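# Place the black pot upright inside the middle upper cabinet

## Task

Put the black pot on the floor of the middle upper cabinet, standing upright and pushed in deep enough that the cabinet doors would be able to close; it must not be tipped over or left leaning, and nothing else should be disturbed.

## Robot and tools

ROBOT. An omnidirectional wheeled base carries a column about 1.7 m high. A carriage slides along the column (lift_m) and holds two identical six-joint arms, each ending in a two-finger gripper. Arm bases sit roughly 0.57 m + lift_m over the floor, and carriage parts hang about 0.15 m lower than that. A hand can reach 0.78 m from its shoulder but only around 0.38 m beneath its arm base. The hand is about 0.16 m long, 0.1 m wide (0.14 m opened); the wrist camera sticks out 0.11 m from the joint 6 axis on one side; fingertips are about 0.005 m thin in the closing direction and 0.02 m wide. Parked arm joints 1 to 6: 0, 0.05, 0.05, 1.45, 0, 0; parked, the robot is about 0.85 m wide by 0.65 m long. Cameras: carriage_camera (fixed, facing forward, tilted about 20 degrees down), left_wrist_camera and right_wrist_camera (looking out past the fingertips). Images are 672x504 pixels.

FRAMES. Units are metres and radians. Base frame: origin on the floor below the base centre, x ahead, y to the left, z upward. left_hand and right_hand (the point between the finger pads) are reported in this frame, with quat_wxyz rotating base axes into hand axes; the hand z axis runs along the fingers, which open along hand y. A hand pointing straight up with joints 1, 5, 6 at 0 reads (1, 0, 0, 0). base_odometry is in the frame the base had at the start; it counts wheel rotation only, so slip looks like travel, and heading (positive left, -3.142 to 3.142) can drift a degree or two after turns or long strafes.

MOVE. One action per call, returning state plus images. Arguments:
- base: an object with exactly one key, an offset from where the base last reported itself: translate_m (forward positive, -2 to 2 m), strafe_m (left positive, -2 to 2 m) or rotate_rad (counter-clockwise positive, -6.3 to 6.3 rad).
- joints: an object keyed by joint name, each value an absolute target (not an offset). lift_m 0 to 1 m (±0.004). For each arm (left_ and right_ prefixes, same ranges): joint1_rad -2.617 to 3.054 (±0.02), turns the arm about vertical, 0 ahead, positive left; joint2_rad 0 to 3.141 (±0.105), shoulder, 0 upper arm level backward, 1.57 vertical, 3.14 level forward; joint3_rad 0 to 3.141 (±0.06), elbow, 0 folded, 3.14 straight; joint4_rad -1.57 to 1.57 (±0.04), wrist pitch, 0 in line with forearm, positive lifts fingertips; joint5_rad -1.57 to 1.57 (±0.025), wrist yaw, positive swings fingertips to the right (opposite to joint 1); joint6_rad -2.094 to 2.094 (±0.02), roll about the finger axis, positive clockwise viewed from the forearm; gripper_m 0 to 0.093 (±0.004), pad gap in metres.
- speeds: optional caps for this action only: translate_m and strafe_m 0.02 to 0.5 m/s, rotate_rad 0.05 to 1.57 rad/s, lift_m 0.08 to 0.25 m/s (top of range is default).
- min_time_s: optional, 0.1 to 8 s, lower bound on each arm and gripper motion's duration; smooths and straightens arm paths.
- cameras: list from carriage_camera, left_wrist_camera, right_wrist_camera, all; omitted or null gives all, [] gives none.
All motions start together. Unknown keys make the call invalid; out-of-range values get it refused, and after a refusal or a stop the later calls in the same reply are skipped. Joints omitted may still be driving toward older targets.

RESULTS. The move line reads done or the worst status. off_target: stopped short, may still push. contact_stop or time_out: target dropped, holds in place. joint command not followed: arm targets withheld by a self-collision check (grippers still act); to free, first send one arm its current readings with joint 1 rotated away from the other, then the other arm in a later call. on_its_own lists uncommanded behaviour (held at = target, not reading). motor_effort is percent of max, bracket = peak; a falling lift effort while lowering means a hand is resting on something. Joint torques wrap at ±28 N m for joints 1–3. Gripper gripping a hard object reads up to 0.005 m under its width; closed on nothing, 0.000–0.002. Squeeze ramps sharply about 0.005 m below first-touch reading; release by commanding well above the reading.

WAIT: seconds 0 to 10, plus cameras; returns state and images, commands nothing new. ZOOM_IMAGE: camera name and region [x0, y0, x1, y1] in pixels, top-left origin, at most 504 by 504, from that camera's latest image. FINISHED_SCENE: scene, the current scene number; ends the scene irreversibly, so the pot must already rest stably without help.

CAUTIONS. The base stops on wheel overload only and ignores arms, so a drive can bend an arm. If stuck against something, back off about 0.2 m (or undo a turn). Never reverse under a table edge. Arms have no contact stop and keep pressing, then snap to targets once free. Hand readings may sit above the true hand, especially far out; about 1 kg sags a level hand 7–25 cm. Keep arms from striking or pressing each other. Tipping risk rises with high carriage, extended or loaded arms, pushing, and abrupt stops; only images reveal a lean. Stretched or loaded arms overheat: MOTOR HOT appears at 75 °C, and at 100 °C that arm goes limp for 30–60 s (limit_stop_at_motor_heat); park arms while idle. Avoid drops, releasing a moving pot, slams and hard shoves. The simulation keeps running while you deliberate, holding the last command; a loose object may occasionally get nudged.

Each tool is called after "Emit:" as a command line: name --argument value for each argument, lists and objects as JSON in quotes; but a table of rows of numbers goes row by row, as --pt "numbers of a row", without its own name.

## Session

Emit:
move --cameras '["carriage_camera"]'

Scene clock: 0.00 s.
Joint torques (N m): no reading
base_odometry: x=+0.000 y=+0.000 heading=+0.000
base_status: not commanded
joint_positions: lift_m=+0.300 left_joint1_rad=+0.004 left_joint2_rad=+0.038 left_joint3_rad=+0.032 left_joint4_rad=+1.473 left_joint5_rad=+0.016 left_joint6_rad=-0.004 left_gripper_m=+0.09396 right_joint1_rad=-0.013 right_joint2_rad=+0.032 right_joint3_rad=+0.046 right_joint4_rad=+1.480 right_joint5_rad=-0.045 right_joint6_rad=-0.037 right_gripper_m=+0.09396
joint_status: not commanded
motor_effort: lift_m=+23 drive_wheels=-2
left_hand: x=+0.2496 y=+0.3008 z=+1.3008 quat_wxyz=(+0.999, +0.008, +0.052, +0.000) (m; base frame)
right_hand: x=+0.2418 y=-0.2960 z=+1.3045 quat_wxyz=(+0.999, -0.023, +0.038, -0.024) (m; base frame)
pictures: carriage_camera

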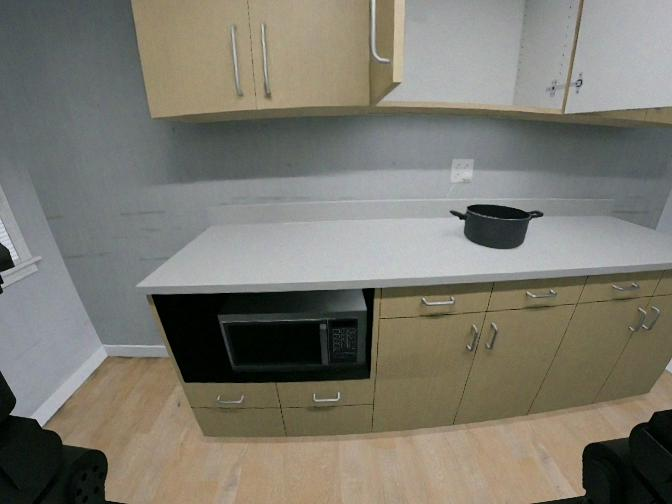

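Emit:
zoom_image --camera "carriage_camera" --region '[430, 180, 560, 270]'

Emit:
zoom_image --camera "carriage_camera" --region '[360, 60, 600, 150]'

Emit:
zoom_image --camera "carriage_camera" --region '[120, 250, 300, 310]'

Emit:
zoom_image --camera "carriage_camera" --region '[500, 250, 672, 310]'

Scaled by 3.877 from the camera's 672x504 image, which has a finer 960x720 frame.

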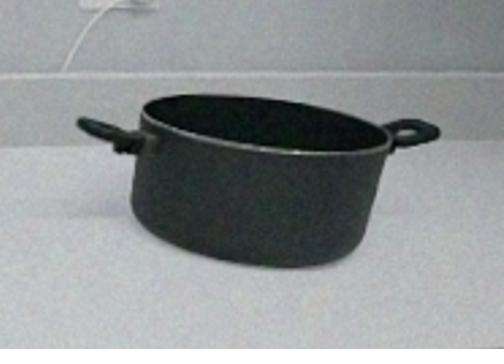

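Scaled by 2.100 from the camera's 672x504 image, which has a finer 960x720 frame.

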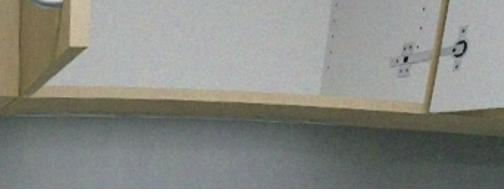

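Scaled by 2.800 from the camera's 672x504 image, which has a finer 960x720 frame.

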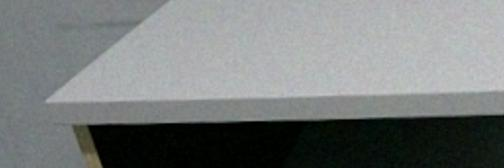

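Scaled by 2.930 from the camera's 672x504 image, which has a finer 960x720 frame.

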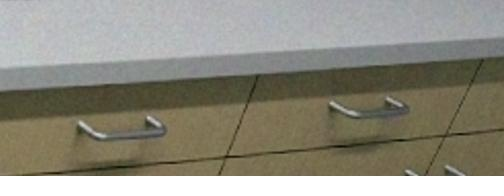

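Emit:
move --base '{"rotate_rad": 0.028}' --joints '{"lift_m": 0.25}' --cameras '[]'

Emit:
move --base '{"strafe_m": -0.72}' --speeds '{"strafe_m": 0.4}' --cameras '["carriage_camera"]'

Emit:
zoom_image --camera "carriage_camera" --region '[270, 160, 400, 250]'

Emit:
zoom_image --camera "carriage_camera" --region '[0, 230, 240, 310]'

Emit:
zoom_image --camera "carriage_camera" --region '[400, 230, 640, 310]'

Emit:
zoom_image --camera "carriage_camera" --region '[180, 30, 480, 150]'

Scene clock: 12.03 s.
Joint torques (N m): left_arm=[-0.03 4.62 5.38 -0.21 0.03 0.01] | right_arm=[-0.14 4.74 4.89 -0.37 0.04 0]
move: done
base_odometry: x=+0.000 y=+0.000 heading=+0.027
base_status: done
joint_positions: lift_m=+0.250 left_joint1_rad=+0.004 left_joint2_rad=+0.038 left_joint3_rad=+0.032 left_joint4_rad=+1.473 left_joint5_rad=+0.016 left_joint6_rad=-0.004 left_gripper_m=+0.09396 right_joint1_rad=-0.013 right_joint2_rad=+0.032 right_joint3_rad=+0.046 right_joint4_rad=+1.480 right_joint5_rad=-0.045 right_joint6_rad=-0.037 right_gripper_m=+0.09396
joint_status: all done
motor_effort: lift_m=+21(22) drive_wheels=-9(11)
left_hand: x=+0.2496 y=+0.3008 z=+1.2511 quat_wxyz=(+0.999, +0.008, +0.052, +0.000) (m; base frame)
right_hand: x=+0.2418 y=-0.2960 z=+1.2547 quat_wxyz=(+0.999, -0.023, +0.038, -0.024) (m; base frame)
pictures: none
No camera images: "cameras" was empty.

Scene clock: 15.80 s.
Joint torques (N m): left_arm=[-0.09 4.66 5.37 -0.2 0.02 0.03] | right_arm=[-0.17 4.68 4.9 -0.37 0.01 0]
move: done
base_odometry: x=+0.019 y=-0.720 heading=+0.027
base_status: done
joint_positions: lift_m=+0.250 left_joint1_rad=+0.005 left_joint2_rad=+0.038 left_joint3_rad=+0.032 left_joint4_rad=+1.472 left_joint5_rad=+0.016 left_joint6_rad=-0.004 left_gripper_m=+0.09396 right_joint1_rad=-0.013 right_joint2_rad=+0.032 right_joint3_rad=+0.046 right_joint4_rad=+1.480 right_joint5_rad=-0.045 right_joint6_rad=-0.037 right_gripper_m=+0.09396
joint_status: not commanded
motor_effort: lift_m=+21(21) drive_wheels=-3(9)
left_hand: x=+0.2497 y=+0.3008 z=+1.2511 quat_wxyz=(+0.999, +0.008, +0.052, +0.000) (m; base frame)
right_hand: x=+0.2418 y=-0.2959 z=+1.2547 quat_wxyz=(+0.999, -0.023, +0.038, -0.024) (m; base frame)
pictures: carriage_camera

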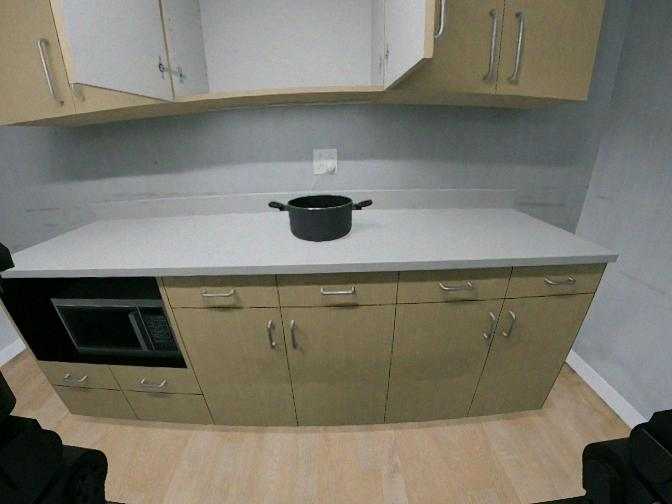

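Scaled by 3.877 from the camera's 672x504 image, which has a finer 960x720 frame.

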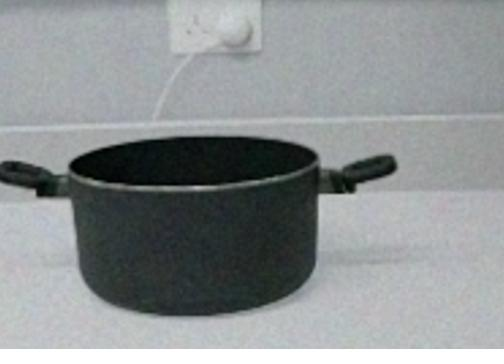

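Scaled by 2.100 from the camera's 672x504 image, which has a finer 960x720 frame.

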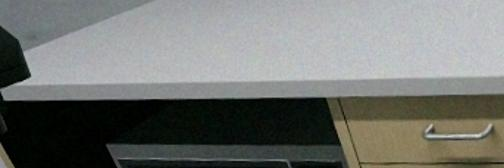

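Scaled by 2.100 from the camera's 672x504 image, which has a finer 960x720 frame.

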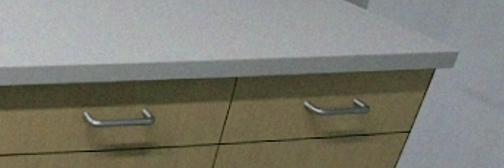

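Scaled by 1.680 from the camera's 672x504 image, which has a finer 960x720 frame.

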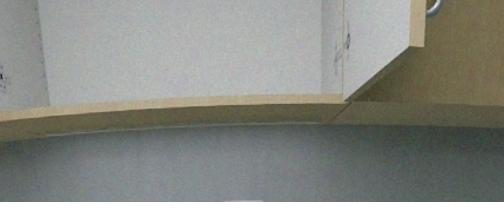

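Emit:
move --base '{"strafe_m": 0.059}' --joints '{"left_joint1_rad": -0.126, "left_joint2_rad": 2.325, "left_joint3_rad": 1.735, "left_joint4_rad": 0.607, "left_joint5_rad": 0.182, "left_joint6_rad": -1.31, "right_joint1_rad": 0.171, "right_joint2_rad": 2.234, "right_joint3_rad": 1.628, "right_joint4_rad": 0.631, "right_joint5_rad": -0.165, "right_joint6_rad": 1.31, "left_gripper_m": 0.093, "right_gripper_m": 0.093}' --min_time_s 2.5 --cameras '[]'

Emit:
move --base '{"translate_m": 0.15}' --speeds '{"translate_m": 0.2}'

Emit:
zoom_image --camera "left_wrist_camera" --region '[150, 60, 510, 330]'

Emit:
zoom_image --camera "right_wrist_camera" --region '[170, 60, 530, 330]'

Emit:
zoom_image --camera "carriage_camera" --region '[235, 170, 335, 250]'

Emit:
zoom_image --camera "carriage_camera" --region '[345, 170, 445, 250]'

Scene clock: 23.70 s.
Joint torques (N m): left_arm=[-0.57 -16.32 9.33 2.4 0.17 -0.01] | right_arm=[0.29 -14.24 8.68 2.01 -0.19 0.1]
move: done
base_odometry: x=+0.018 y=-0.661 heading=+0.027
base_status: done
joint_positions: lift_m=+0.250 left_joint1_rad=-0.121 left_joint2_rad=+2.328 left_joint3_rad=+1.705 left_joint4_rad=+0.604 left_joint5_rad=+0.168 left_joint6_rad=-1.298 left_gripper_m=+0.09313 right_joint1_rad=+0.166 right_joint2_rad=+2.237 right_joint3_rad=+1.593 right_joint4_rad=+0.626 right_joint5_rad=-0.150 right_joint6_rad=+1.295 right_gripper_m=+0.09311
joint_status: all done
motor_effort: lift_m=+21(21) drive_wheels=-1(11)
left_hand: x=+0.8930 y=+0.1931 z=+1.0307 quat_wxyz=(+0.490, -0.346, +0.624, -0.500) (m; base frame)
right_hand: x=+0.8685 y=-0.1693 z=+1.0418 quat_wxyz=(+0.485, +0.336, +0.629, +0.506) (m; base frame)
pictures: none
No camera images: "cameras" was empty.

Scene clock: 25.53 s.
Joint torques (N m): left_arm=[-0.55 -16.38 9.43 2.45 0.16 -0.01] | right_arm=[0.23 -14.22 8.55 2.07 -0.19 0.06]
move: done
base_odometry: x=+0.168 y=-0.657 heading=+0.027
base_status: done
joint_positions: lift_m=+0.250 left_joint1_rad=-0.121 left_joint2_rad=+2.329 left_joint3_rad=+1.705 left_joint4_rad=+0.601 left_joint5_rad=+0.169 left_joint6_rad=-1.300 left_gripper_m=+0.09313 right_joint1_rad=+0.166 right_joint2_rad=+2.238 right_joint3_rad=+1.593 right_joint4_rad=+0.622 right_joint5_rad=-0.150 right_joint6_rad=+1.297 right_gripper_m=+0.09311
joint_status: not commanded
motor_effort: lift_m=+21(21) drive_wheels=-6(11)
left_hand: x=+0.8930 y=+0.1930 z=+1.0295 quat_wxyz=(+0.489, -0.347, +0.625, -0.500) (m; base frame)
right_hand: x=+0.8684 y=-0.1689 z=+1.0407 quat_wxyz=(+0.483, +0.337, +0.630, +0.506) (m; base frame)
pictures: carriage_camera, left_wrist_camera, right_wrist_camera

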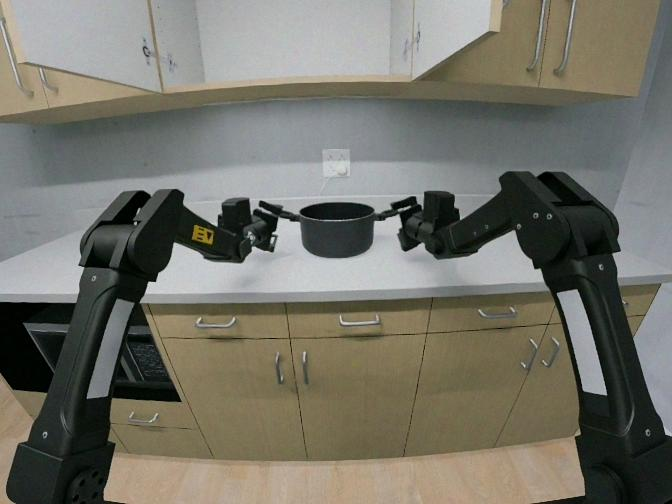

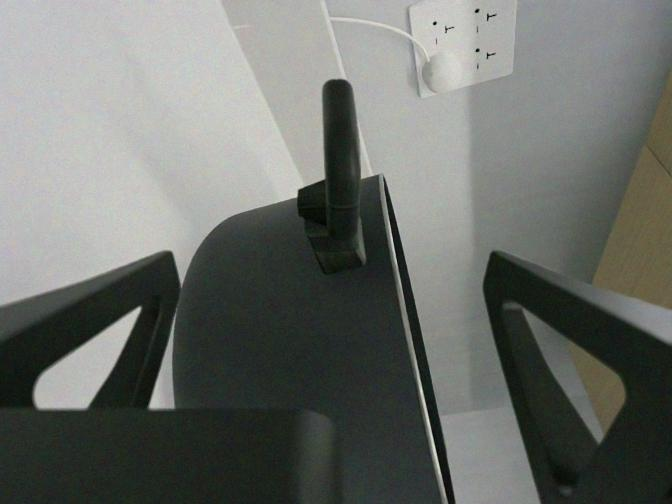

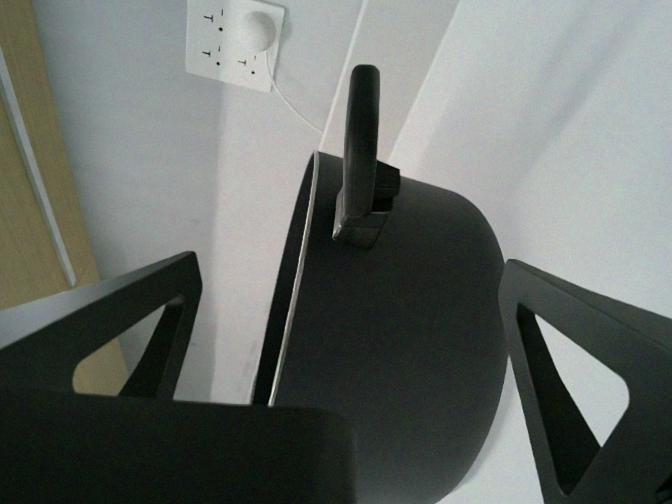

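Scaled by 1.400 from the camera's 672x504 image, which has a finer 960x720 frame.

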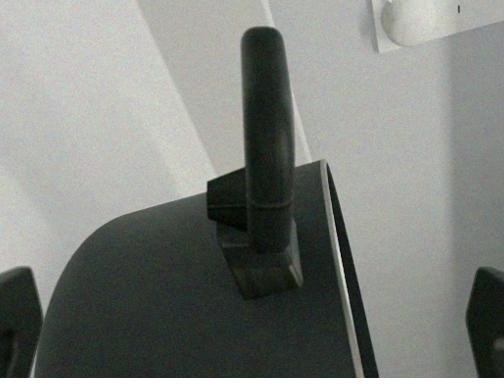

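Scaled by 1.400 from the camera's 672x504 image, which has a finer 960x720 frame.

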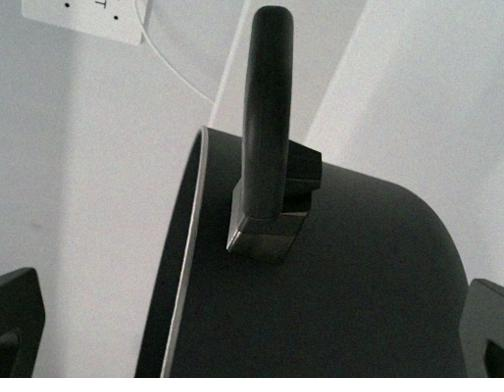

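Scaled by 5.040 from the camera's 672x504 image, which has a finer 960x720 frame.

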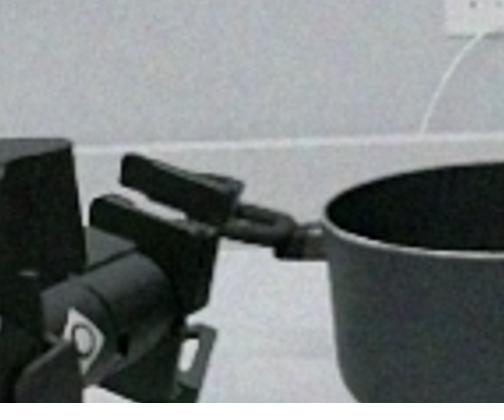

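Scaled by 5.040 from the camera's 672x504 image, which has a finer 960x720 frame.

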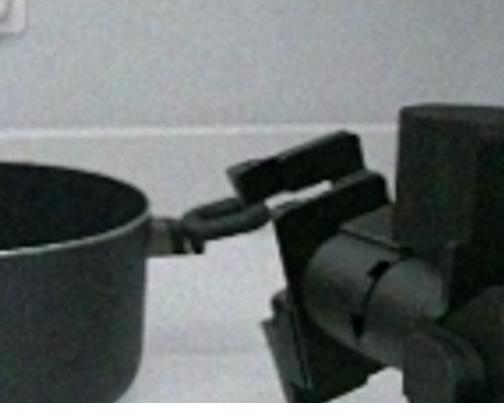

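Emit:
move --base '{"translate_m": 0.055}' --joints '{"left_joint1_rad": -0.136, "left_joint3_rad": 1.742, "right_joint1_rad": 0.176, "right_joint2_rad": 2.271, "right_joint3_rad": 1.68, "right_joint4_rad": 0.614}' --min_time_s 0.8 --speeds '{"translate_m": 0.1}' --cameras '["left_wrist_camera", "right_wrist_camera", "carriage_camera"]'

Emit:
zoom_image --camera "left_wrist_camera" --region '[150, 100, 510, 370]'

Emit:
zoom_image --camera "right_wrist_camera" --region '[170, 100, 530, 370]'

Scene clock: 30.67 s.
Joint torques (N m): left_arm=[-0.68 -16.4 9.46 2.44 0.17 -0.01] | right_arm=[0.23 -14.2 8.76 2.03 -0.17 0.05]
move: done
base_odometry: x=+0.223 y=-0.656 heading=+0.026
base_status: done
joint_positions: lift_m=+0.250 left_joint1_rad=-0.130 left_joint2_rad=+2.329 left_joint3_rad=+1.712 left_joint4_rad=+0.601 left_joint5_rad=+0.169 left_joint6_rad=-1.300 left_gripper_m=+0.09313 right_joint1_rad=+0.171 right_joint2_rad=+2.272 right_joint3_rad=+1.644 right_joint4_rad=+0.609 right_joint5_rad=-0.151 right_joint6_rad=+1.297 right_gripper_m=+0.09311
joint_status: all done
motor_effort: lift_m=+21(21) drive_wheels=-5(11)
left_hand: x=+0.8927 y=+0.1870 z=+1.0327 quat_wxyz=(+0.488, -0.343, +0.625, -0.503) (m; base frame)
right_hand: x=+0.8763 y=-0.1644 z=+1.0399 quat_wxyz=(+0.483, +0.335, +0.630, +0.508) (m; base frame)
pictures: carriage_camera, left_wrist_camera, right_wrist_camera

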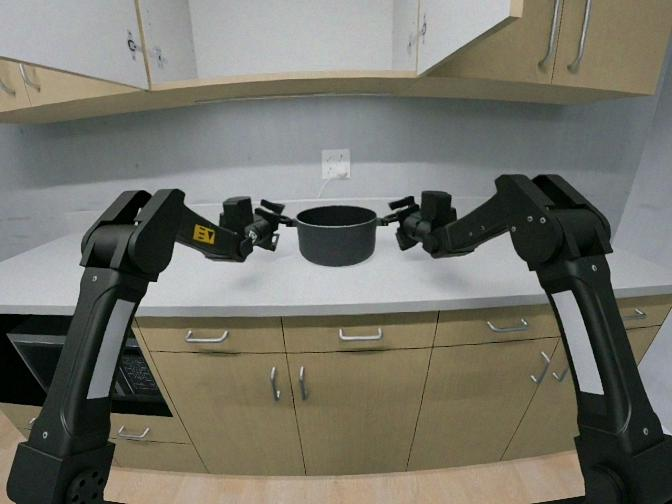

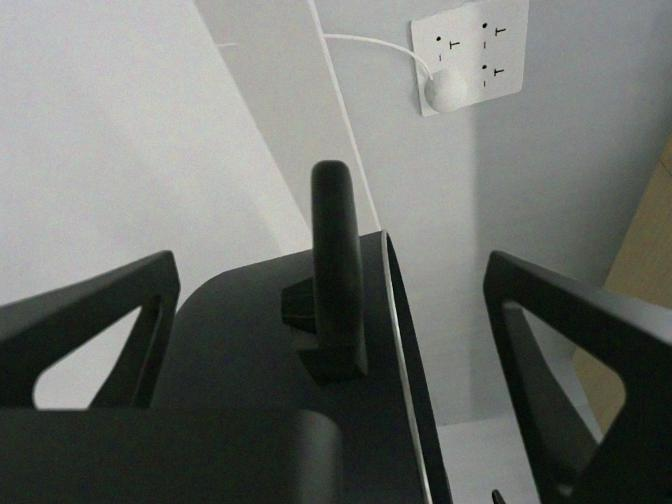

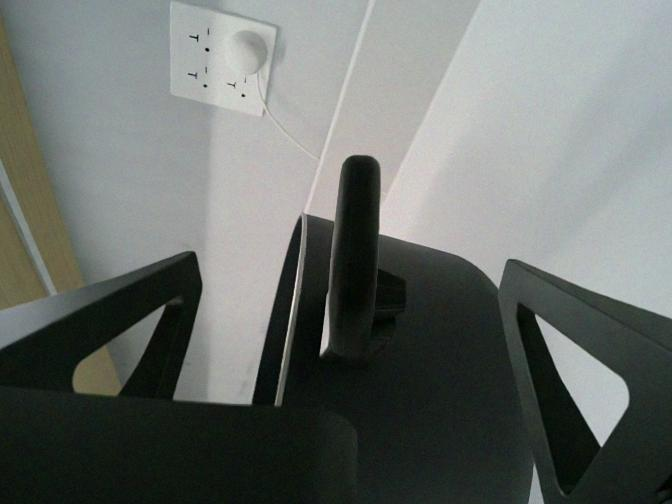

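Scaled by 1.400 from the camera's 672x504 image, which has a finer 960x720 frame.

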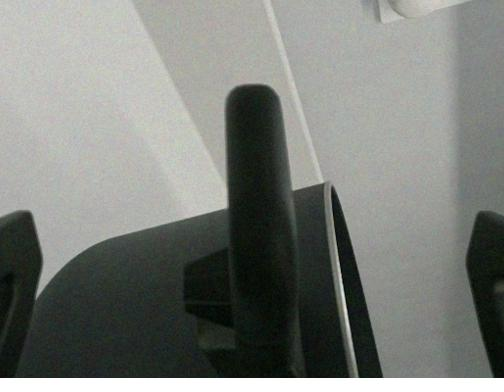

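Scaled by 1.400 from the camera's 672x504 image, which has a finer 960x720 frame.

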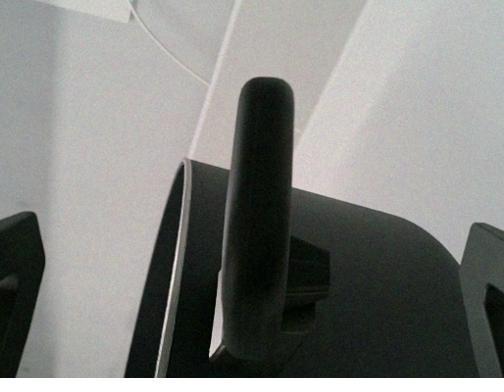

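Emit:
move --base '{"translate_m": 0.028}' --joints '{"left_joint1_rad": -0.145, "right_joint1_rad": 0.184}' --min_time_s 0.5 --speeds '{"translate_m": 0.08}' --cameras '["left_wrist_camera", "right_wrist_camera"]'

Emit:
zoom_image --camera "left_wrist_camera" --region '[150, 130, 510, 400]'

Emit:
zoom_image --camera "right_wrist_camera" --region '[170, 130, 530, 400]'

Scene clock: 34.67 s.
Joint torques (N m): left_arm=[-0.61 -16.55 9.28 2.46 0.16 0] | right_arm=[0.32 -14.53 8.75 2.11 -0.18 0.06]
move: done
base_odometry: x=+0.251 y=-0.655 heading=+0.025
base_status: done
joint_positions: lift_m=+0.250 left_joint1_rad=-0.139 left_joint2_rad=+2.330 left_joint3_rad=+1.712 left_joint4_rad=+0.598 left_joint5_rad=+0.169 left_joint6_rad=-1.300 left_gripper_m=+0.09313 right_joint1_rad=+0.178 right_joint2_rad=+2.274 right_joint3_rad=+1.646 right_joint4_rad=+0.605 right_joint5_rad=-0.151 right_joint6_rad=+1.297 right_gripper_m=+0.09311
joint_status: all done
motor_effort: lift_m=+21(21) drive_wheels=+2(10)
left_hand: x=+0.8917 y=+0.1805 z=+1.0320 quat_wxyz=(+0.485, -0.341, +0.627, -0.505) (m; base frame)
right_hand: x=+0.8756 y=-0.1596 z=+1.0378 quat_wxyz=(+0.479, +0.334, +0.633, +0.508) (m; base frame)
pictures: left_wrist_camera, right_wrist_camera

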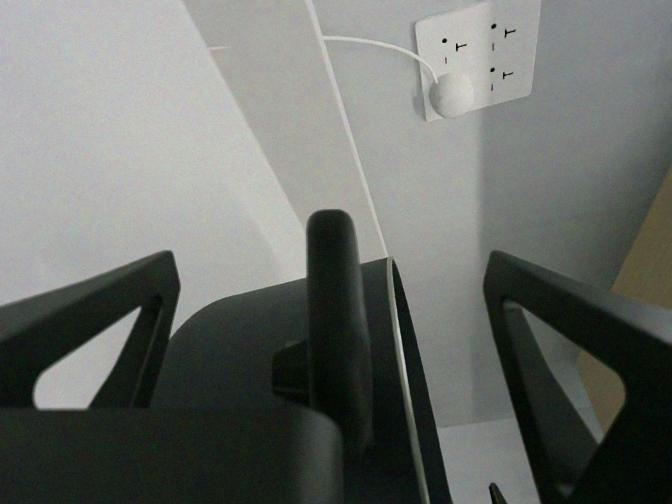

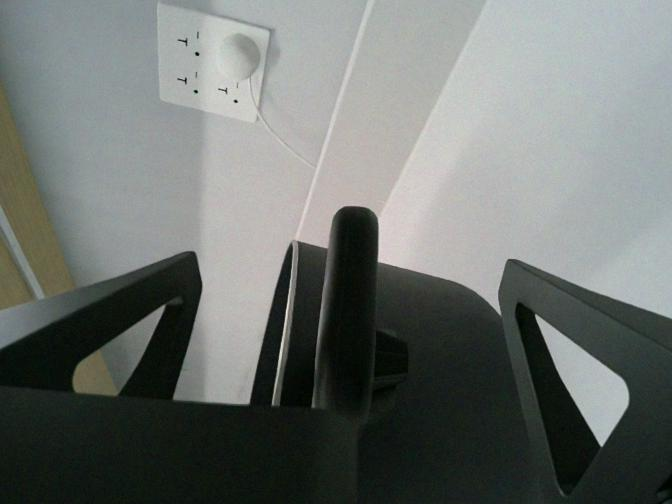

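Scaled by 1.400 from the camera's 672x504 image, which has a finer 960x720 frame.

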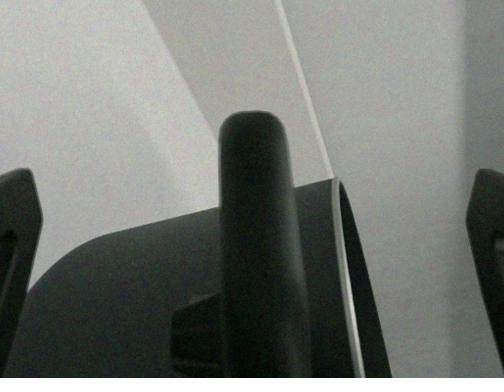

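Scaled by 1.400 from the camera's 672x504 image, which has a finer 960x720 frame.

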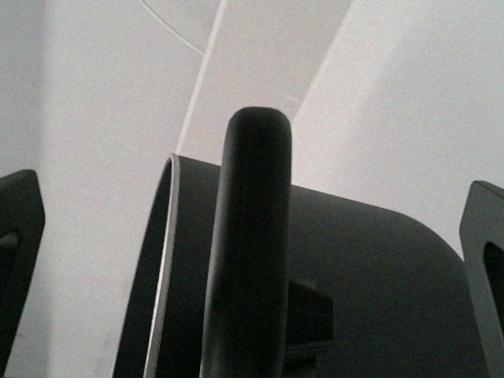

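Emit:
move --base '{"translate_m": 0.011}' --speeds '{"translate_m": 0.06}' --cameras '[]'

Emit:
move --joints '{"left_gripper_m": 0.02, "right_gripper_m": 0.02}' --min_time_s 1.0 --cameras '["left_wrist_camera", "right_wrist_camera", "carriage_camera"]'

Emit:
zoom_image --camera "carriage_camera" --region '[230, 170, 450, 290]'

Scene clock: 36.60 s.
Joint torques (N m): left_arm=[-0.62 -16.55 9.35 2.47 0.16 -0.02] | right_arm=[0.38 -14.41 8.76 2.07 -0.17 0.07]
move: done
base_odometry: x=+0.262 y=-0.655 heading=+0.025
base_status: done
joint_positions: lift_m=+0.250 left_joint1_rad=-0.139 left_joint2_rad=+2.330 left_joint3_rad=+1.712 left_joint4_rad=+0.598 left_joint5_rad=+0.169 left_joint6_rad=-1.300 left_gripper_m=+0.09313 right_joint1_rad=+0.178 right_joint2_rad=+2.274 right_joint3_rad=+1.646 right_joint4_rad=+0.604 right_joint5_rad=-0.151 right_joint6_rad=+1.297 right_gripper_m=+0.09311
joint_status: not commanded
motor_effort: lift_m=+21(21) drive_wheels=-5(9)
left_hand: x=+0.8917 y=+0.1805 z=+1.0320 quat_wxyz=(+0.485, -0.341, +0.627, -0.505) (m; base frame)
right_hand: x=+0.8756 y=-0.1596 z=+1.0376 quat_wxyz=(+0.479, +0.334, +0.633, +0.508) (m; base frame)
pictures: none
No camera images: "cameras" was empty.

Scene clock: 37.90 s.
Joint torques (N m): left_arm=[-0.64 -16.53 9.29 2.46 0.16 0.02] | right_arm=[0.34 -14.43 8.68 2.11 -0.18 0.05]
move: done
base_odometry: x=+0.262 y=-0.655 heading=+0.025
base_status: not commanded
joint_positions: lift_m=+0.250 left_joint1_rad=-0.139 left_joint2_rad=+2.330 left_joint3_rad=+1.712 left_joint4_rad=+0.598 left_joint5_rad=+0.169 left_joint6_rad=-1.301 left_gripper_m=+0.02013 right_joint1_rad=+0.178 right_joint2_rad=+2.274 right_joint3_rad=+1.646 right_joint4_rad=+0.604 right_joint5_rad=-0.151 right_joint6_rad=+1.297 right_gripper_m=+0.02011
joint_status: all done
motor_effort: lift_m=+21(21) drive_wheels=-5(6)
left_hand: x=+0.8917 y=+0.1805 z=+1.0320 quat_wxyz=(+0.485, -0.341, +0.627, -0.506) (m; base frame)
right_hand: x=+0.8756 y=-0.1596 z=+1.0376 quat_wxyz=(+0.479, +0.334, +0.633, +0.508) (m; base frame)
pictures: carriage_camera, left_wrist_camera, right_wrist_camera

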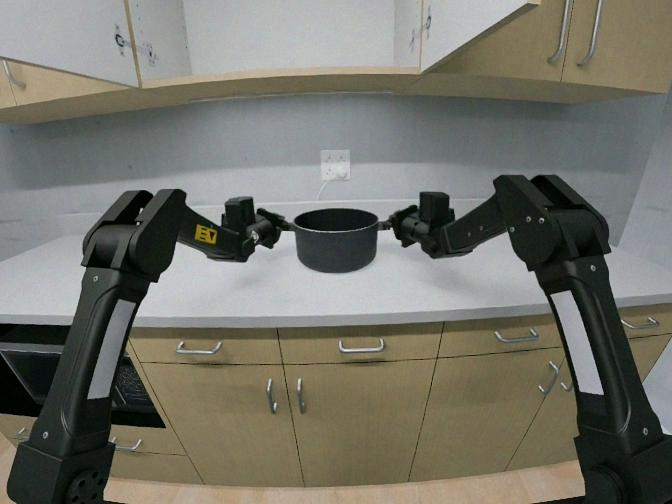

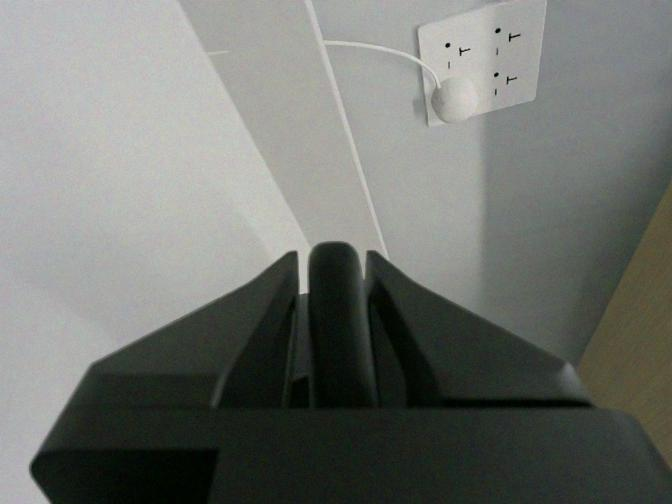

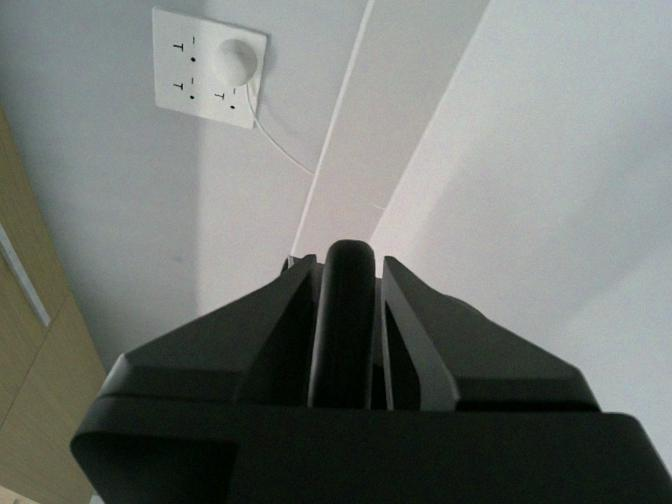

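Scaled by 2.291 from the camera's 672x504 image, which has a finer 960x720 frame.

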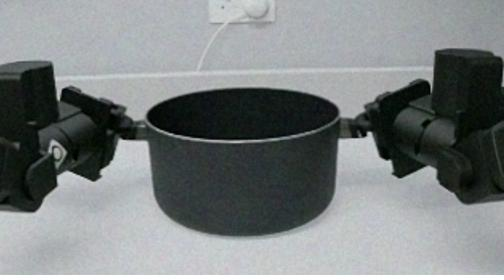

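Emit:
move --joints '{"left_gripper_m": 0.004, "right_gripper_m": 0.004}' --min_time_s 1.2 --cameras '["left_wrist_camera", "right_wrist_camera"]'

Scene clock: 39.73 s.
Joint torques (N m): left_arm=[-0.54 -16.54 9.14 2.5 0.16 0.15] | right_arm=[0.34 -14.46 8.7 2.09 -0.15 -0.02]
move: off_target
base_odometry: x=+0.262 y=-0.655 heading=+0.025
base_status: not commanded
joint_positions: lift_m=+0.250 left_joint1_rad=-0.139 left_joint2_rad=+2.330 left_joint3_rad=+1.714 left_joint4_rad=+0.595 left_joint5_rad=+0.170 left_joint6_rad=-1.314 left_gripper_m=+0.01111 right_joint1_rad=+0.178 right_joint2_rad=+2.274 right_joint3_rad=+1.646 right_joint4_rad=+0.603 right_joint5_rad=-0.151 right_joint6_rad=+1.304 right_gripper_m=+0.01082
joint_status: left_gripper_m off_target (ended at +0.01113, target +0.00400); right_gripper_m off_target (ended at +0.01084, target +0.00400)
motor_effort: lift_m=+21(21) drive_wheels=-6(6)
left_hand: x=+0.8918 y=+0.1804 z=+1.0321 quat_wxyz=(+0.481, -0.345, +0.625, -0.509) (m; base frame)
right_hand: x=+0.8756 y=-0.1596 z=+1.0374 quat_wxyz=(+0.477, +0.336, +0.632, +0.510) (m; base frame)
pictures: left_wrist_camera, right_wrist_camera

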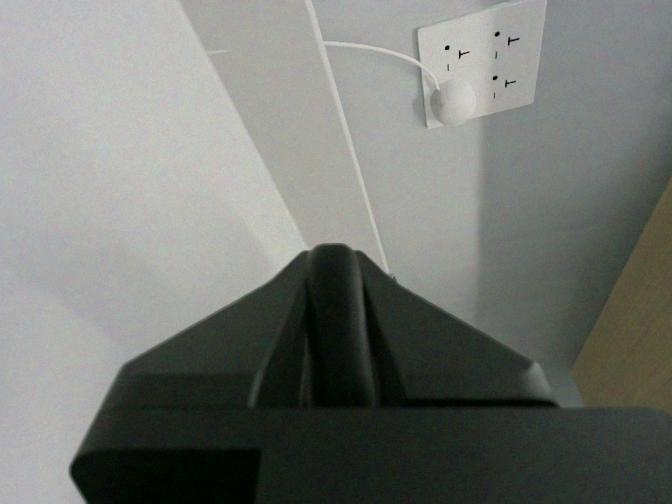

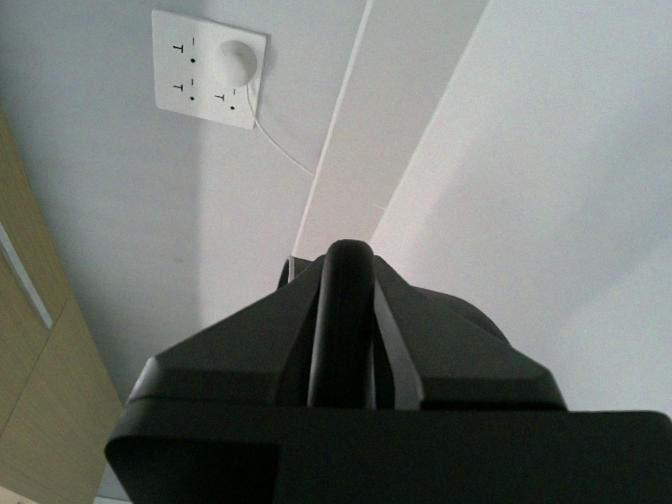

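Emit:
move --joints '{"lift_m": 0.335, "left_joint4_rad": 0.79, "right_joint4_rad": 0.835}' --min_time_s 1.3 --speeds '{"lift_m": 0.09}' --cameras '["carriage_camera"]'

Emit:
zoom_image --camera "carriage_camera" --region '[230, 170, 450, 310]'

Scene clock: 41.90 s.
Joint torques (N m): left_arm=[-0.65 -21.44 9.07 4.2 0.14 0.2] | right_arm=[0.36 -19.67 8.59 4.01 -0.17 -0.11]
move: off_target
base_odometry: x=+0.262 y=-0.655 heading=+0.025
base_status: not commanded
joint_positions: lift_m=+0.335 left_joint1_rad=-0.139 left_joint2_rad=+2.375 left_joint3_rad=+1.714 left_joint4_rad=+0.625 left_joint5_rad=+0.172 left_joint6_rad=-1.320 left_gripper_m=+0.01081 right_joint1_rad=+0.178 right_joint2_rad=+2.323 right_joint3_rad=+1.646 right_joint4_rad=+0.649 right_joint5_rad=-0.151 right_joint6_rad=+1.311 right_gripper_m=+0.01073
joint_status: left_joint4_rad off_target (ended at +0.625, target +0.790); right_joint4_rad off_target (ended at +0.649, target +0.835); the others done
motor_effort: lift_m=+25(28) drive_wheels=+1(6)
left_hand: x=+0.8957 y=+0.1796 z=+1.0937 quat_wxyz=(+0.475, -0.350, +0.629, -0.507) (m; base frame)
right_hand: x=+0.8802 y=-0.1587 z=+1.1012 quat_wxyz=(+0.474, +0.339, +0.632, +0.511) (m; base frame)
pictures: carriage_camera

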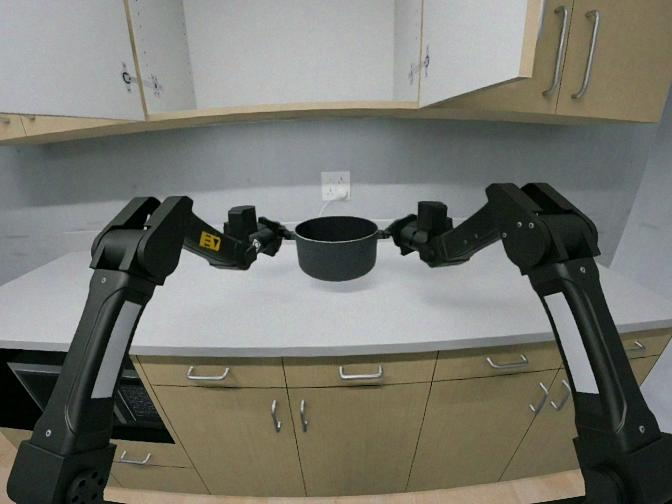

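Scaled by 2.291 from the camera's 672x504 image, which has a finer 960x720 frame.

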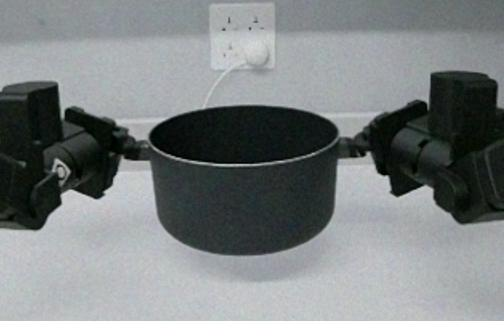

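Emit:
move --base '{"translate_m": -0.45}' --joints '{"lift_m": 0.5}' --speeds '{"translate_m": 0.28, "lift_m": 0.1}' --cameras '[]'

Emit:
move --base '{"strafe_m": 0.147}' --speeds '{"strafe_m": 0.2}' --cameras '["carriage_camera"]'

Emit:
zoom_image --camera "carriage_camera" --region '[160, 120, 520, 240]'

Scene clock: 46.67 s.
Joint torques (N m): left_arm=[-0.66 -22.31 8.98 4.1 0.14 0.2] | right_arm=[0.39 -20.71 8.65 3.86 -0.16 -0.07]
move: done
base_odometry: x=-0.188 y=-0.667 heading=+0.025
base_status: done
joint_positions: lift_m=+0.500 left_joint1_rad=-0.139 left_joint2_rad=+2.384 left_joint3_rad=+1.714 left_joint4_rad=+0.638 left_joint5_rad=+0.172 left_joint6_rad=-1.318 left_gripper_m=+0.01080 right_joint1_rad=+0.178 right_joint2_rad=+2.333 right_joint3_rad=+1.646 right_joint4_rad=+0.662 right_joint5_rad=-0.151 right_joint6_rad=+1.310 right_gripper_m=+0.01073
joint_status: all done
motor_effort: lift_m=+25(29) drive_wheels=-3(13)
left_hand: x=+0.8964 y=+0.1795 z=+1.2558 quat_wxyz=(+0.476, -0.348, +0.628, -0.507) (m; base frame)
right_hand: x=+0.8810 y=-0.1586 z=+1.2629 quat_wxyz=(+0.476, +0.338, +0.631, +0.511) (m; base frame)
pictures: none
No camera images: "cameras" was empty.

Scene clock: 48.63 s.
Joint torques (N m): left_arm=[-0.66 -22.32 9.01 4.07 0.11 0.19] | right_arm=[0.21 -20.72 8.53 3.89 -0.16 -0.07]
move: done
base_odometry: x=-0.192 y=-0.520 heading=+0.025
base_status: done
joint_positions: lift_m=+0.500 left_joint1_rad=-0.138 left_joint2_rad=+2.384 left_joint3_rad=+1.714 left_joint4_rad=+0.638 left_joint5_rad=+0.175 left_joint6_rad=-1.317 left_gripper_m=+0.01080 right_joint1_rad=+0.179 right_joint2_rad=+2.333 right_joint3_rad=+1.646 right_joint4_rad=+0.662 right_joint5_rad=-0.150 right_joint6_rad=+1.310 right_gripper_m=+0.01073
joint_status: not commanded
motor_effort: lift_m=+25(25) drive_wheels=-4(10)
left_hand: x=+0.8963 y=+0.1795 z=+1.2558 quat_wxyz=(+0.476, -0.347, +0.629, -0.508) (m; base frame)
right_hand: x=+0.8810 y=-0.1584 z=+1.2629 quat_wxyz=(+0.476, +0.338, +0.631, +0.511) (m; base frame)
pictures: carriage_camera

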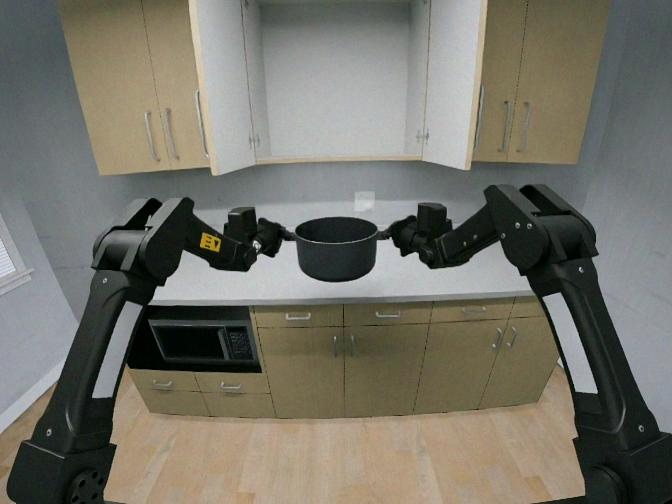

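Scaled by 1.400 from the camera's 672x504 image, which has a finer 960x720 frame.

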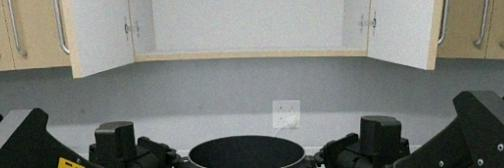

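Emit:
move --cameras '["carriage_camera"]'

Scene clock: 51.47 s.
Joint torques (N m): left_arm=[-0.73 -22.38 9.01 4.07 0.11 0.19] | right_arm=[0.36 -20.74 8.62 3.88 -0.18 -0.1]
base_odometry: x=-0.192 y=-0.520 heading=+0.025
base_status: done
joint_positions: lift_m=+0.500 left_joint1_rad=-0.138 left_joint2_rad=+2.384 left_joint3_rad=+1.714 left_joint4_rad=+0.638 left_joint5_rad=+0.175 left_joint6_rad=-1.317 left_gripper_m=+0.01080 right_joint1_rad=+0.179 right_joint2_rad=+2.333 right_joint3_rad=+1.646 right_joint4_rad=+0.662 right_joint5_rad=-0.150 right_joint6_rad=+1.310 right_gripper_m=+0.01073
joint_status: not commanded
motor_effort: lift_m=+25(25) drive_wheels=-4(10)
left_hand: x=+0.8963 y=+0.1795 z=+1.2558 quat_wxyz=(+0.476, -0.347, +0.629, -0.508) (m; base frame)
right_hand: x=+0.8810 y=-0.1584 z=+1.2629 quat_wxyz=(+0.476, +0.338, +0.631, +0.511) (m; base frame)
pictures: carriage_camera

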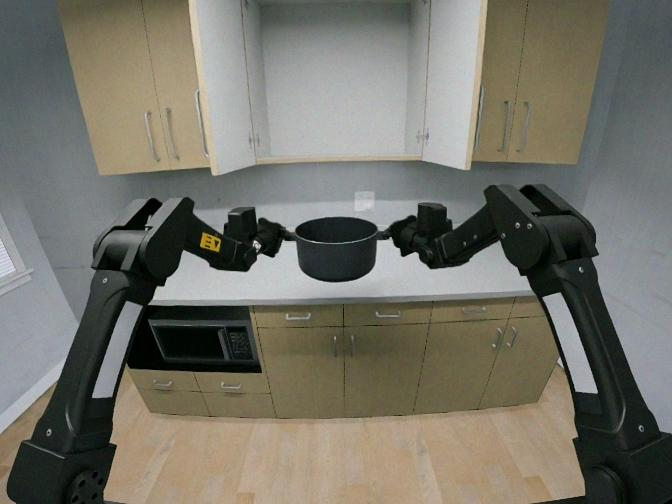

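Emit:
move --base '{"strafe_m": -0.022}' --joints '{"lift_m": 0.86}' --speeds '{"strafe_m": 0.1, "lift_m": 0.2}' --cameras '["carriage_camera"]'

Scene clock: 54.33 s.
Joint torques (N m): left_arm=[-0.69 -22.89 9.5 4.02 0.15 0.2] | right_arm=[0.34 -21.59 8.62 3.83 -0.15 -0.09]
move: done
base_odometry: x=-0.192 y=-0.542 heading=+0.025
base_status: done
joint_positions: lift_m=+0.860 left_joint1_rad=-0.138 left_joint2_rad=+2.390 left_joint3_rad=+1.709 left_joint4_rad=+0.644 left_joint5_rad=+0.170 left_joint6_rad=-1.317 left_gripper_m=+0.01080 right_joint1_rad=+0.179 right_joint2_rad=+2.341 right_joint3_rad=+1.643 right_joint4_rad=+0.667 right_joint5_rad=-0.152 right_joint6_rad=+1.310 right_gripper_m=+0.01073
joint_status: all done
motor_effort: lift_m=+24(30) drive_wheels=-1(11)
left_hand: x=+0.8963 y=+0.1802 z=+1.6111 quat_wxyz=(+0.476, -0.350, +0.629, -0.506) (m; base frame)
right_hand: x=+0.8812 y=-0.1581 z=+1.6179 quat_wxyz=(+0.474, +0.339, +0.633, +0.510) (m; base frame)
pictures: carriage_camera

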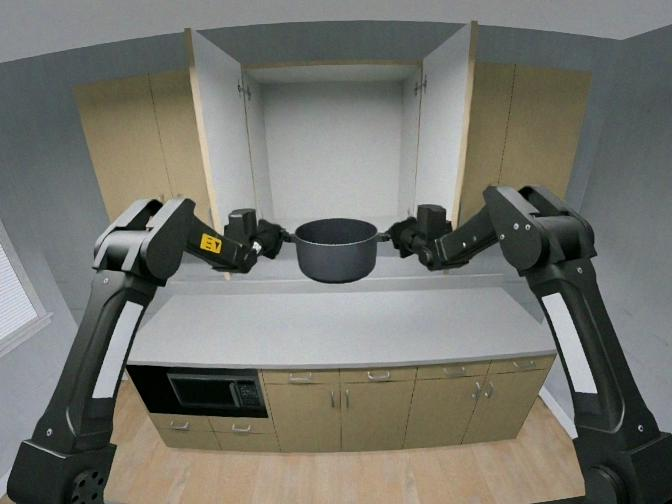

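Emit:
move --base '{"translate_m": 0.40}' --speeds '{"translate_m": 0.18}' --cameras '["carriage_camera"]'

Scene clock: 58.63 s.
Joint torques (N m): left_arm=[-0.68 -22.87 9.54 4.04 0.15 0.17] | right_arm=[0.32 -21.59 8.65 3.85 -0.15 -0.07]
move: done
base_odometry: x=+0.208 y=-0.531 heading=+0.026
base_status: done
joint_positions: lift_m=+0.860 left_joint1_rad=-0.138 left_joint2_rad=+2.390 left_joint3_rad=+1.709 left_joint4_rad=+0.641 left_joint5_rad=+0.170 left_joint6_rad=-1.317 left_gripper_m=+0.01080 right_joint1_rad=+0.179 right_joint2_rad=+2.341 right_joint3_rad=+1.643 right_joint4_rad=+0.664 right_joint5_rad=-0.152 right_joint6_rad=+1.310 right_gripper_m=+0.01073
joint_status: not commanded
motor_effort: lift_m=+24(24) drive_wheels=+1(12)
left_hand: x=+0.8963 y=+0.1802 z=+1.6103 quat_wxyz=(+0.475, -0.350, +0.630, -0.505) (m; base frame)
right_hand: x=+0.8812 y=-0.1581 z=+1.6171 quat_wxyz=(+0.473, +0.340, +0.634, +0.510) (m; base frame)
pictures: carriage_camera

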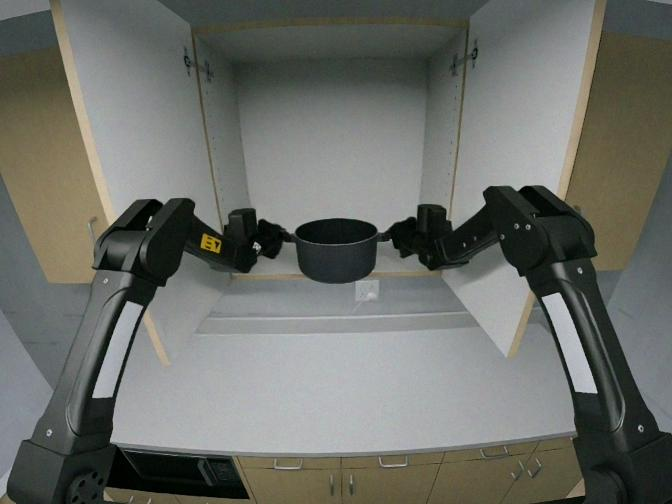

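Emit:
move --base '{"translate_m": 0.15}' --speeds '{"translate_m": 0.15}' --cameras '["carriage_camera"]'

Emit:
move --base '{"translate_m": 0.084}' --speeds '{"translate_m": 0.1}' --cameras '["carriage_camera"]'

Scene clock: 62.63 s.
Joint torques (N m): left_arm=[-0.69 -22.91 9.55 4.06 0.15 0.18] | right_arm=[0.32 -21.5 8.72 3.87 -0.15 -0.1]
move: done
MOTOR HOT: joint 2 (shoulder) of the left arm reports 79 °C; the controller stops that arm at 100 °C. To cool a motor, set the load down, stop pushing, or move to a pose that needs little force.
base_odometry: x=+0.358 y=-0.527 heading=+0.026
base_status: done
joint_positions: lift_m=+0.860 left_joint1_rad=-0.138 left_joint2_rad=+2.390 left_joint3_rad=+1.709 left_joint4_rad=+0.639 left_joint5_rad=+0.170 left_joint6_rad=-1.317 left_gripper_m=+0.01080 right_joint1_rad=+0.179 right_joint2_rad=+2.341 right_joint3_rad=+1.643 right_joint4_rad=+0.662 right_joint5_rad=-0.152 right_joint6_rad=+1.310 right_gripper_m=+0.01073
joint_status: not commanded
motor_effort: lift_m=+24(24) drive_wheels=-5(10)
left_hand: x=+0.8963 y=+0.1802 z=+1.6099 quat_wxyz=(+0.474, -0.351, +0.631, -0.505) (m; base frame)
right_hand: x=+0.8812 y=-0.1581 z=+1.6168 quat_wxyz=(+0.472, +0.340, +0.634, +0.509) (m; base frame)
pictures: carriage_camera

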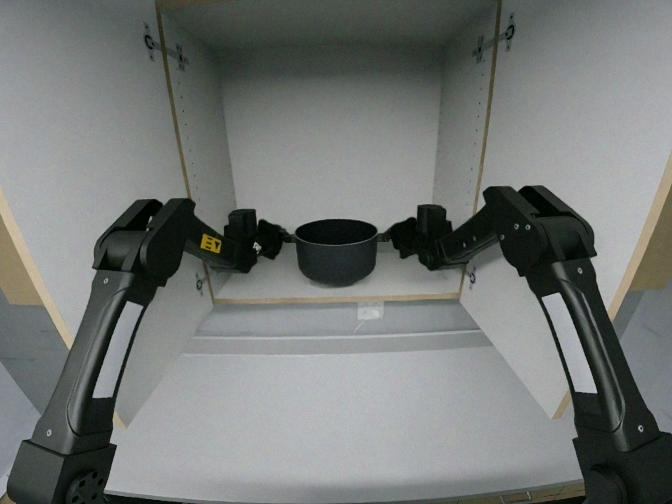

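Scene clock: 64.17 s.
Joint torques (N m): left_arm=[-0.8 -22.93 9.57 4.07 0.15 0.18] | right_arm=[0.29 -21.68 8.69 3.89 -0.15 -0.11]
move: done
MOTOR HOT: still on. Joint 2 (shoulder) of the left arm reports 81 °C.
base_odometry: x=+0.442 y=-0.525 heading=+0.027
base_status: done
joint_positions: lift_m=+0.860 left_joint1_rad=-0.138 left_joint2_rad=+2.390 left_joint3_rad=+1.709 left_joint4_rad=+0.638 left_joint5_rad=+0.170 left_joint6_rad=-1.317 left_gripper_m=+0.01080 right_joint1_rad=+0.179 right_joint2_rad=+2.341 right_joint3_rad=+1.643 right_joint4_rad=+0.662 right_joint5_rad=-0.152 right_joint6_rad=+1.310 right_gripper_m=+0.01073
joint_status: not commanded
motor_effort: lift_m=+24(24) drive_wheels=-5(8)
left_hand: x=+0.8963 y=+0.1802 z=+1.6097 quat_wxyz=(+0.474, -0.351, +0.631, -0.504) (m; base frame)
right_hand: x=+0.8812 y=-0.1581 z=+1.6167 quat_wxyz=(+0.472, +0.340, +0.634, +0.509) (m; base frame)
pictures: carriage_camera

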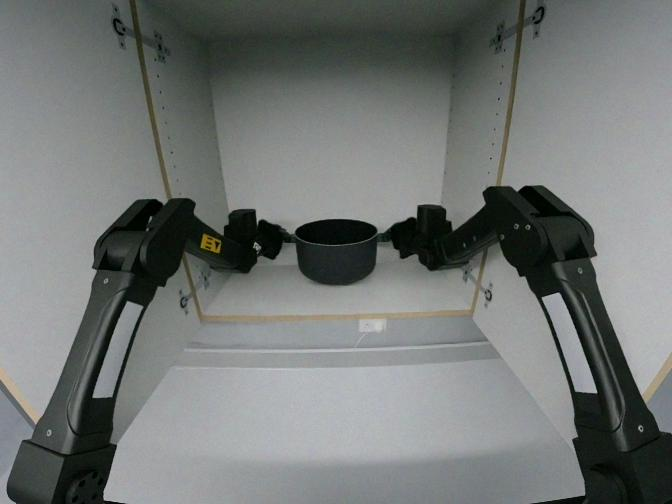

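Emit:
zoom_image --camera "carriage_camera" --region '[180, 190, 500, 350]'

Scaled by 1.575 from the camera's 672x504 image, which has a finer 960x720 frame.

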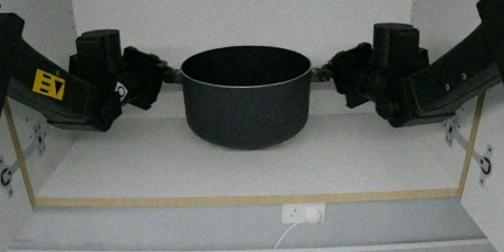

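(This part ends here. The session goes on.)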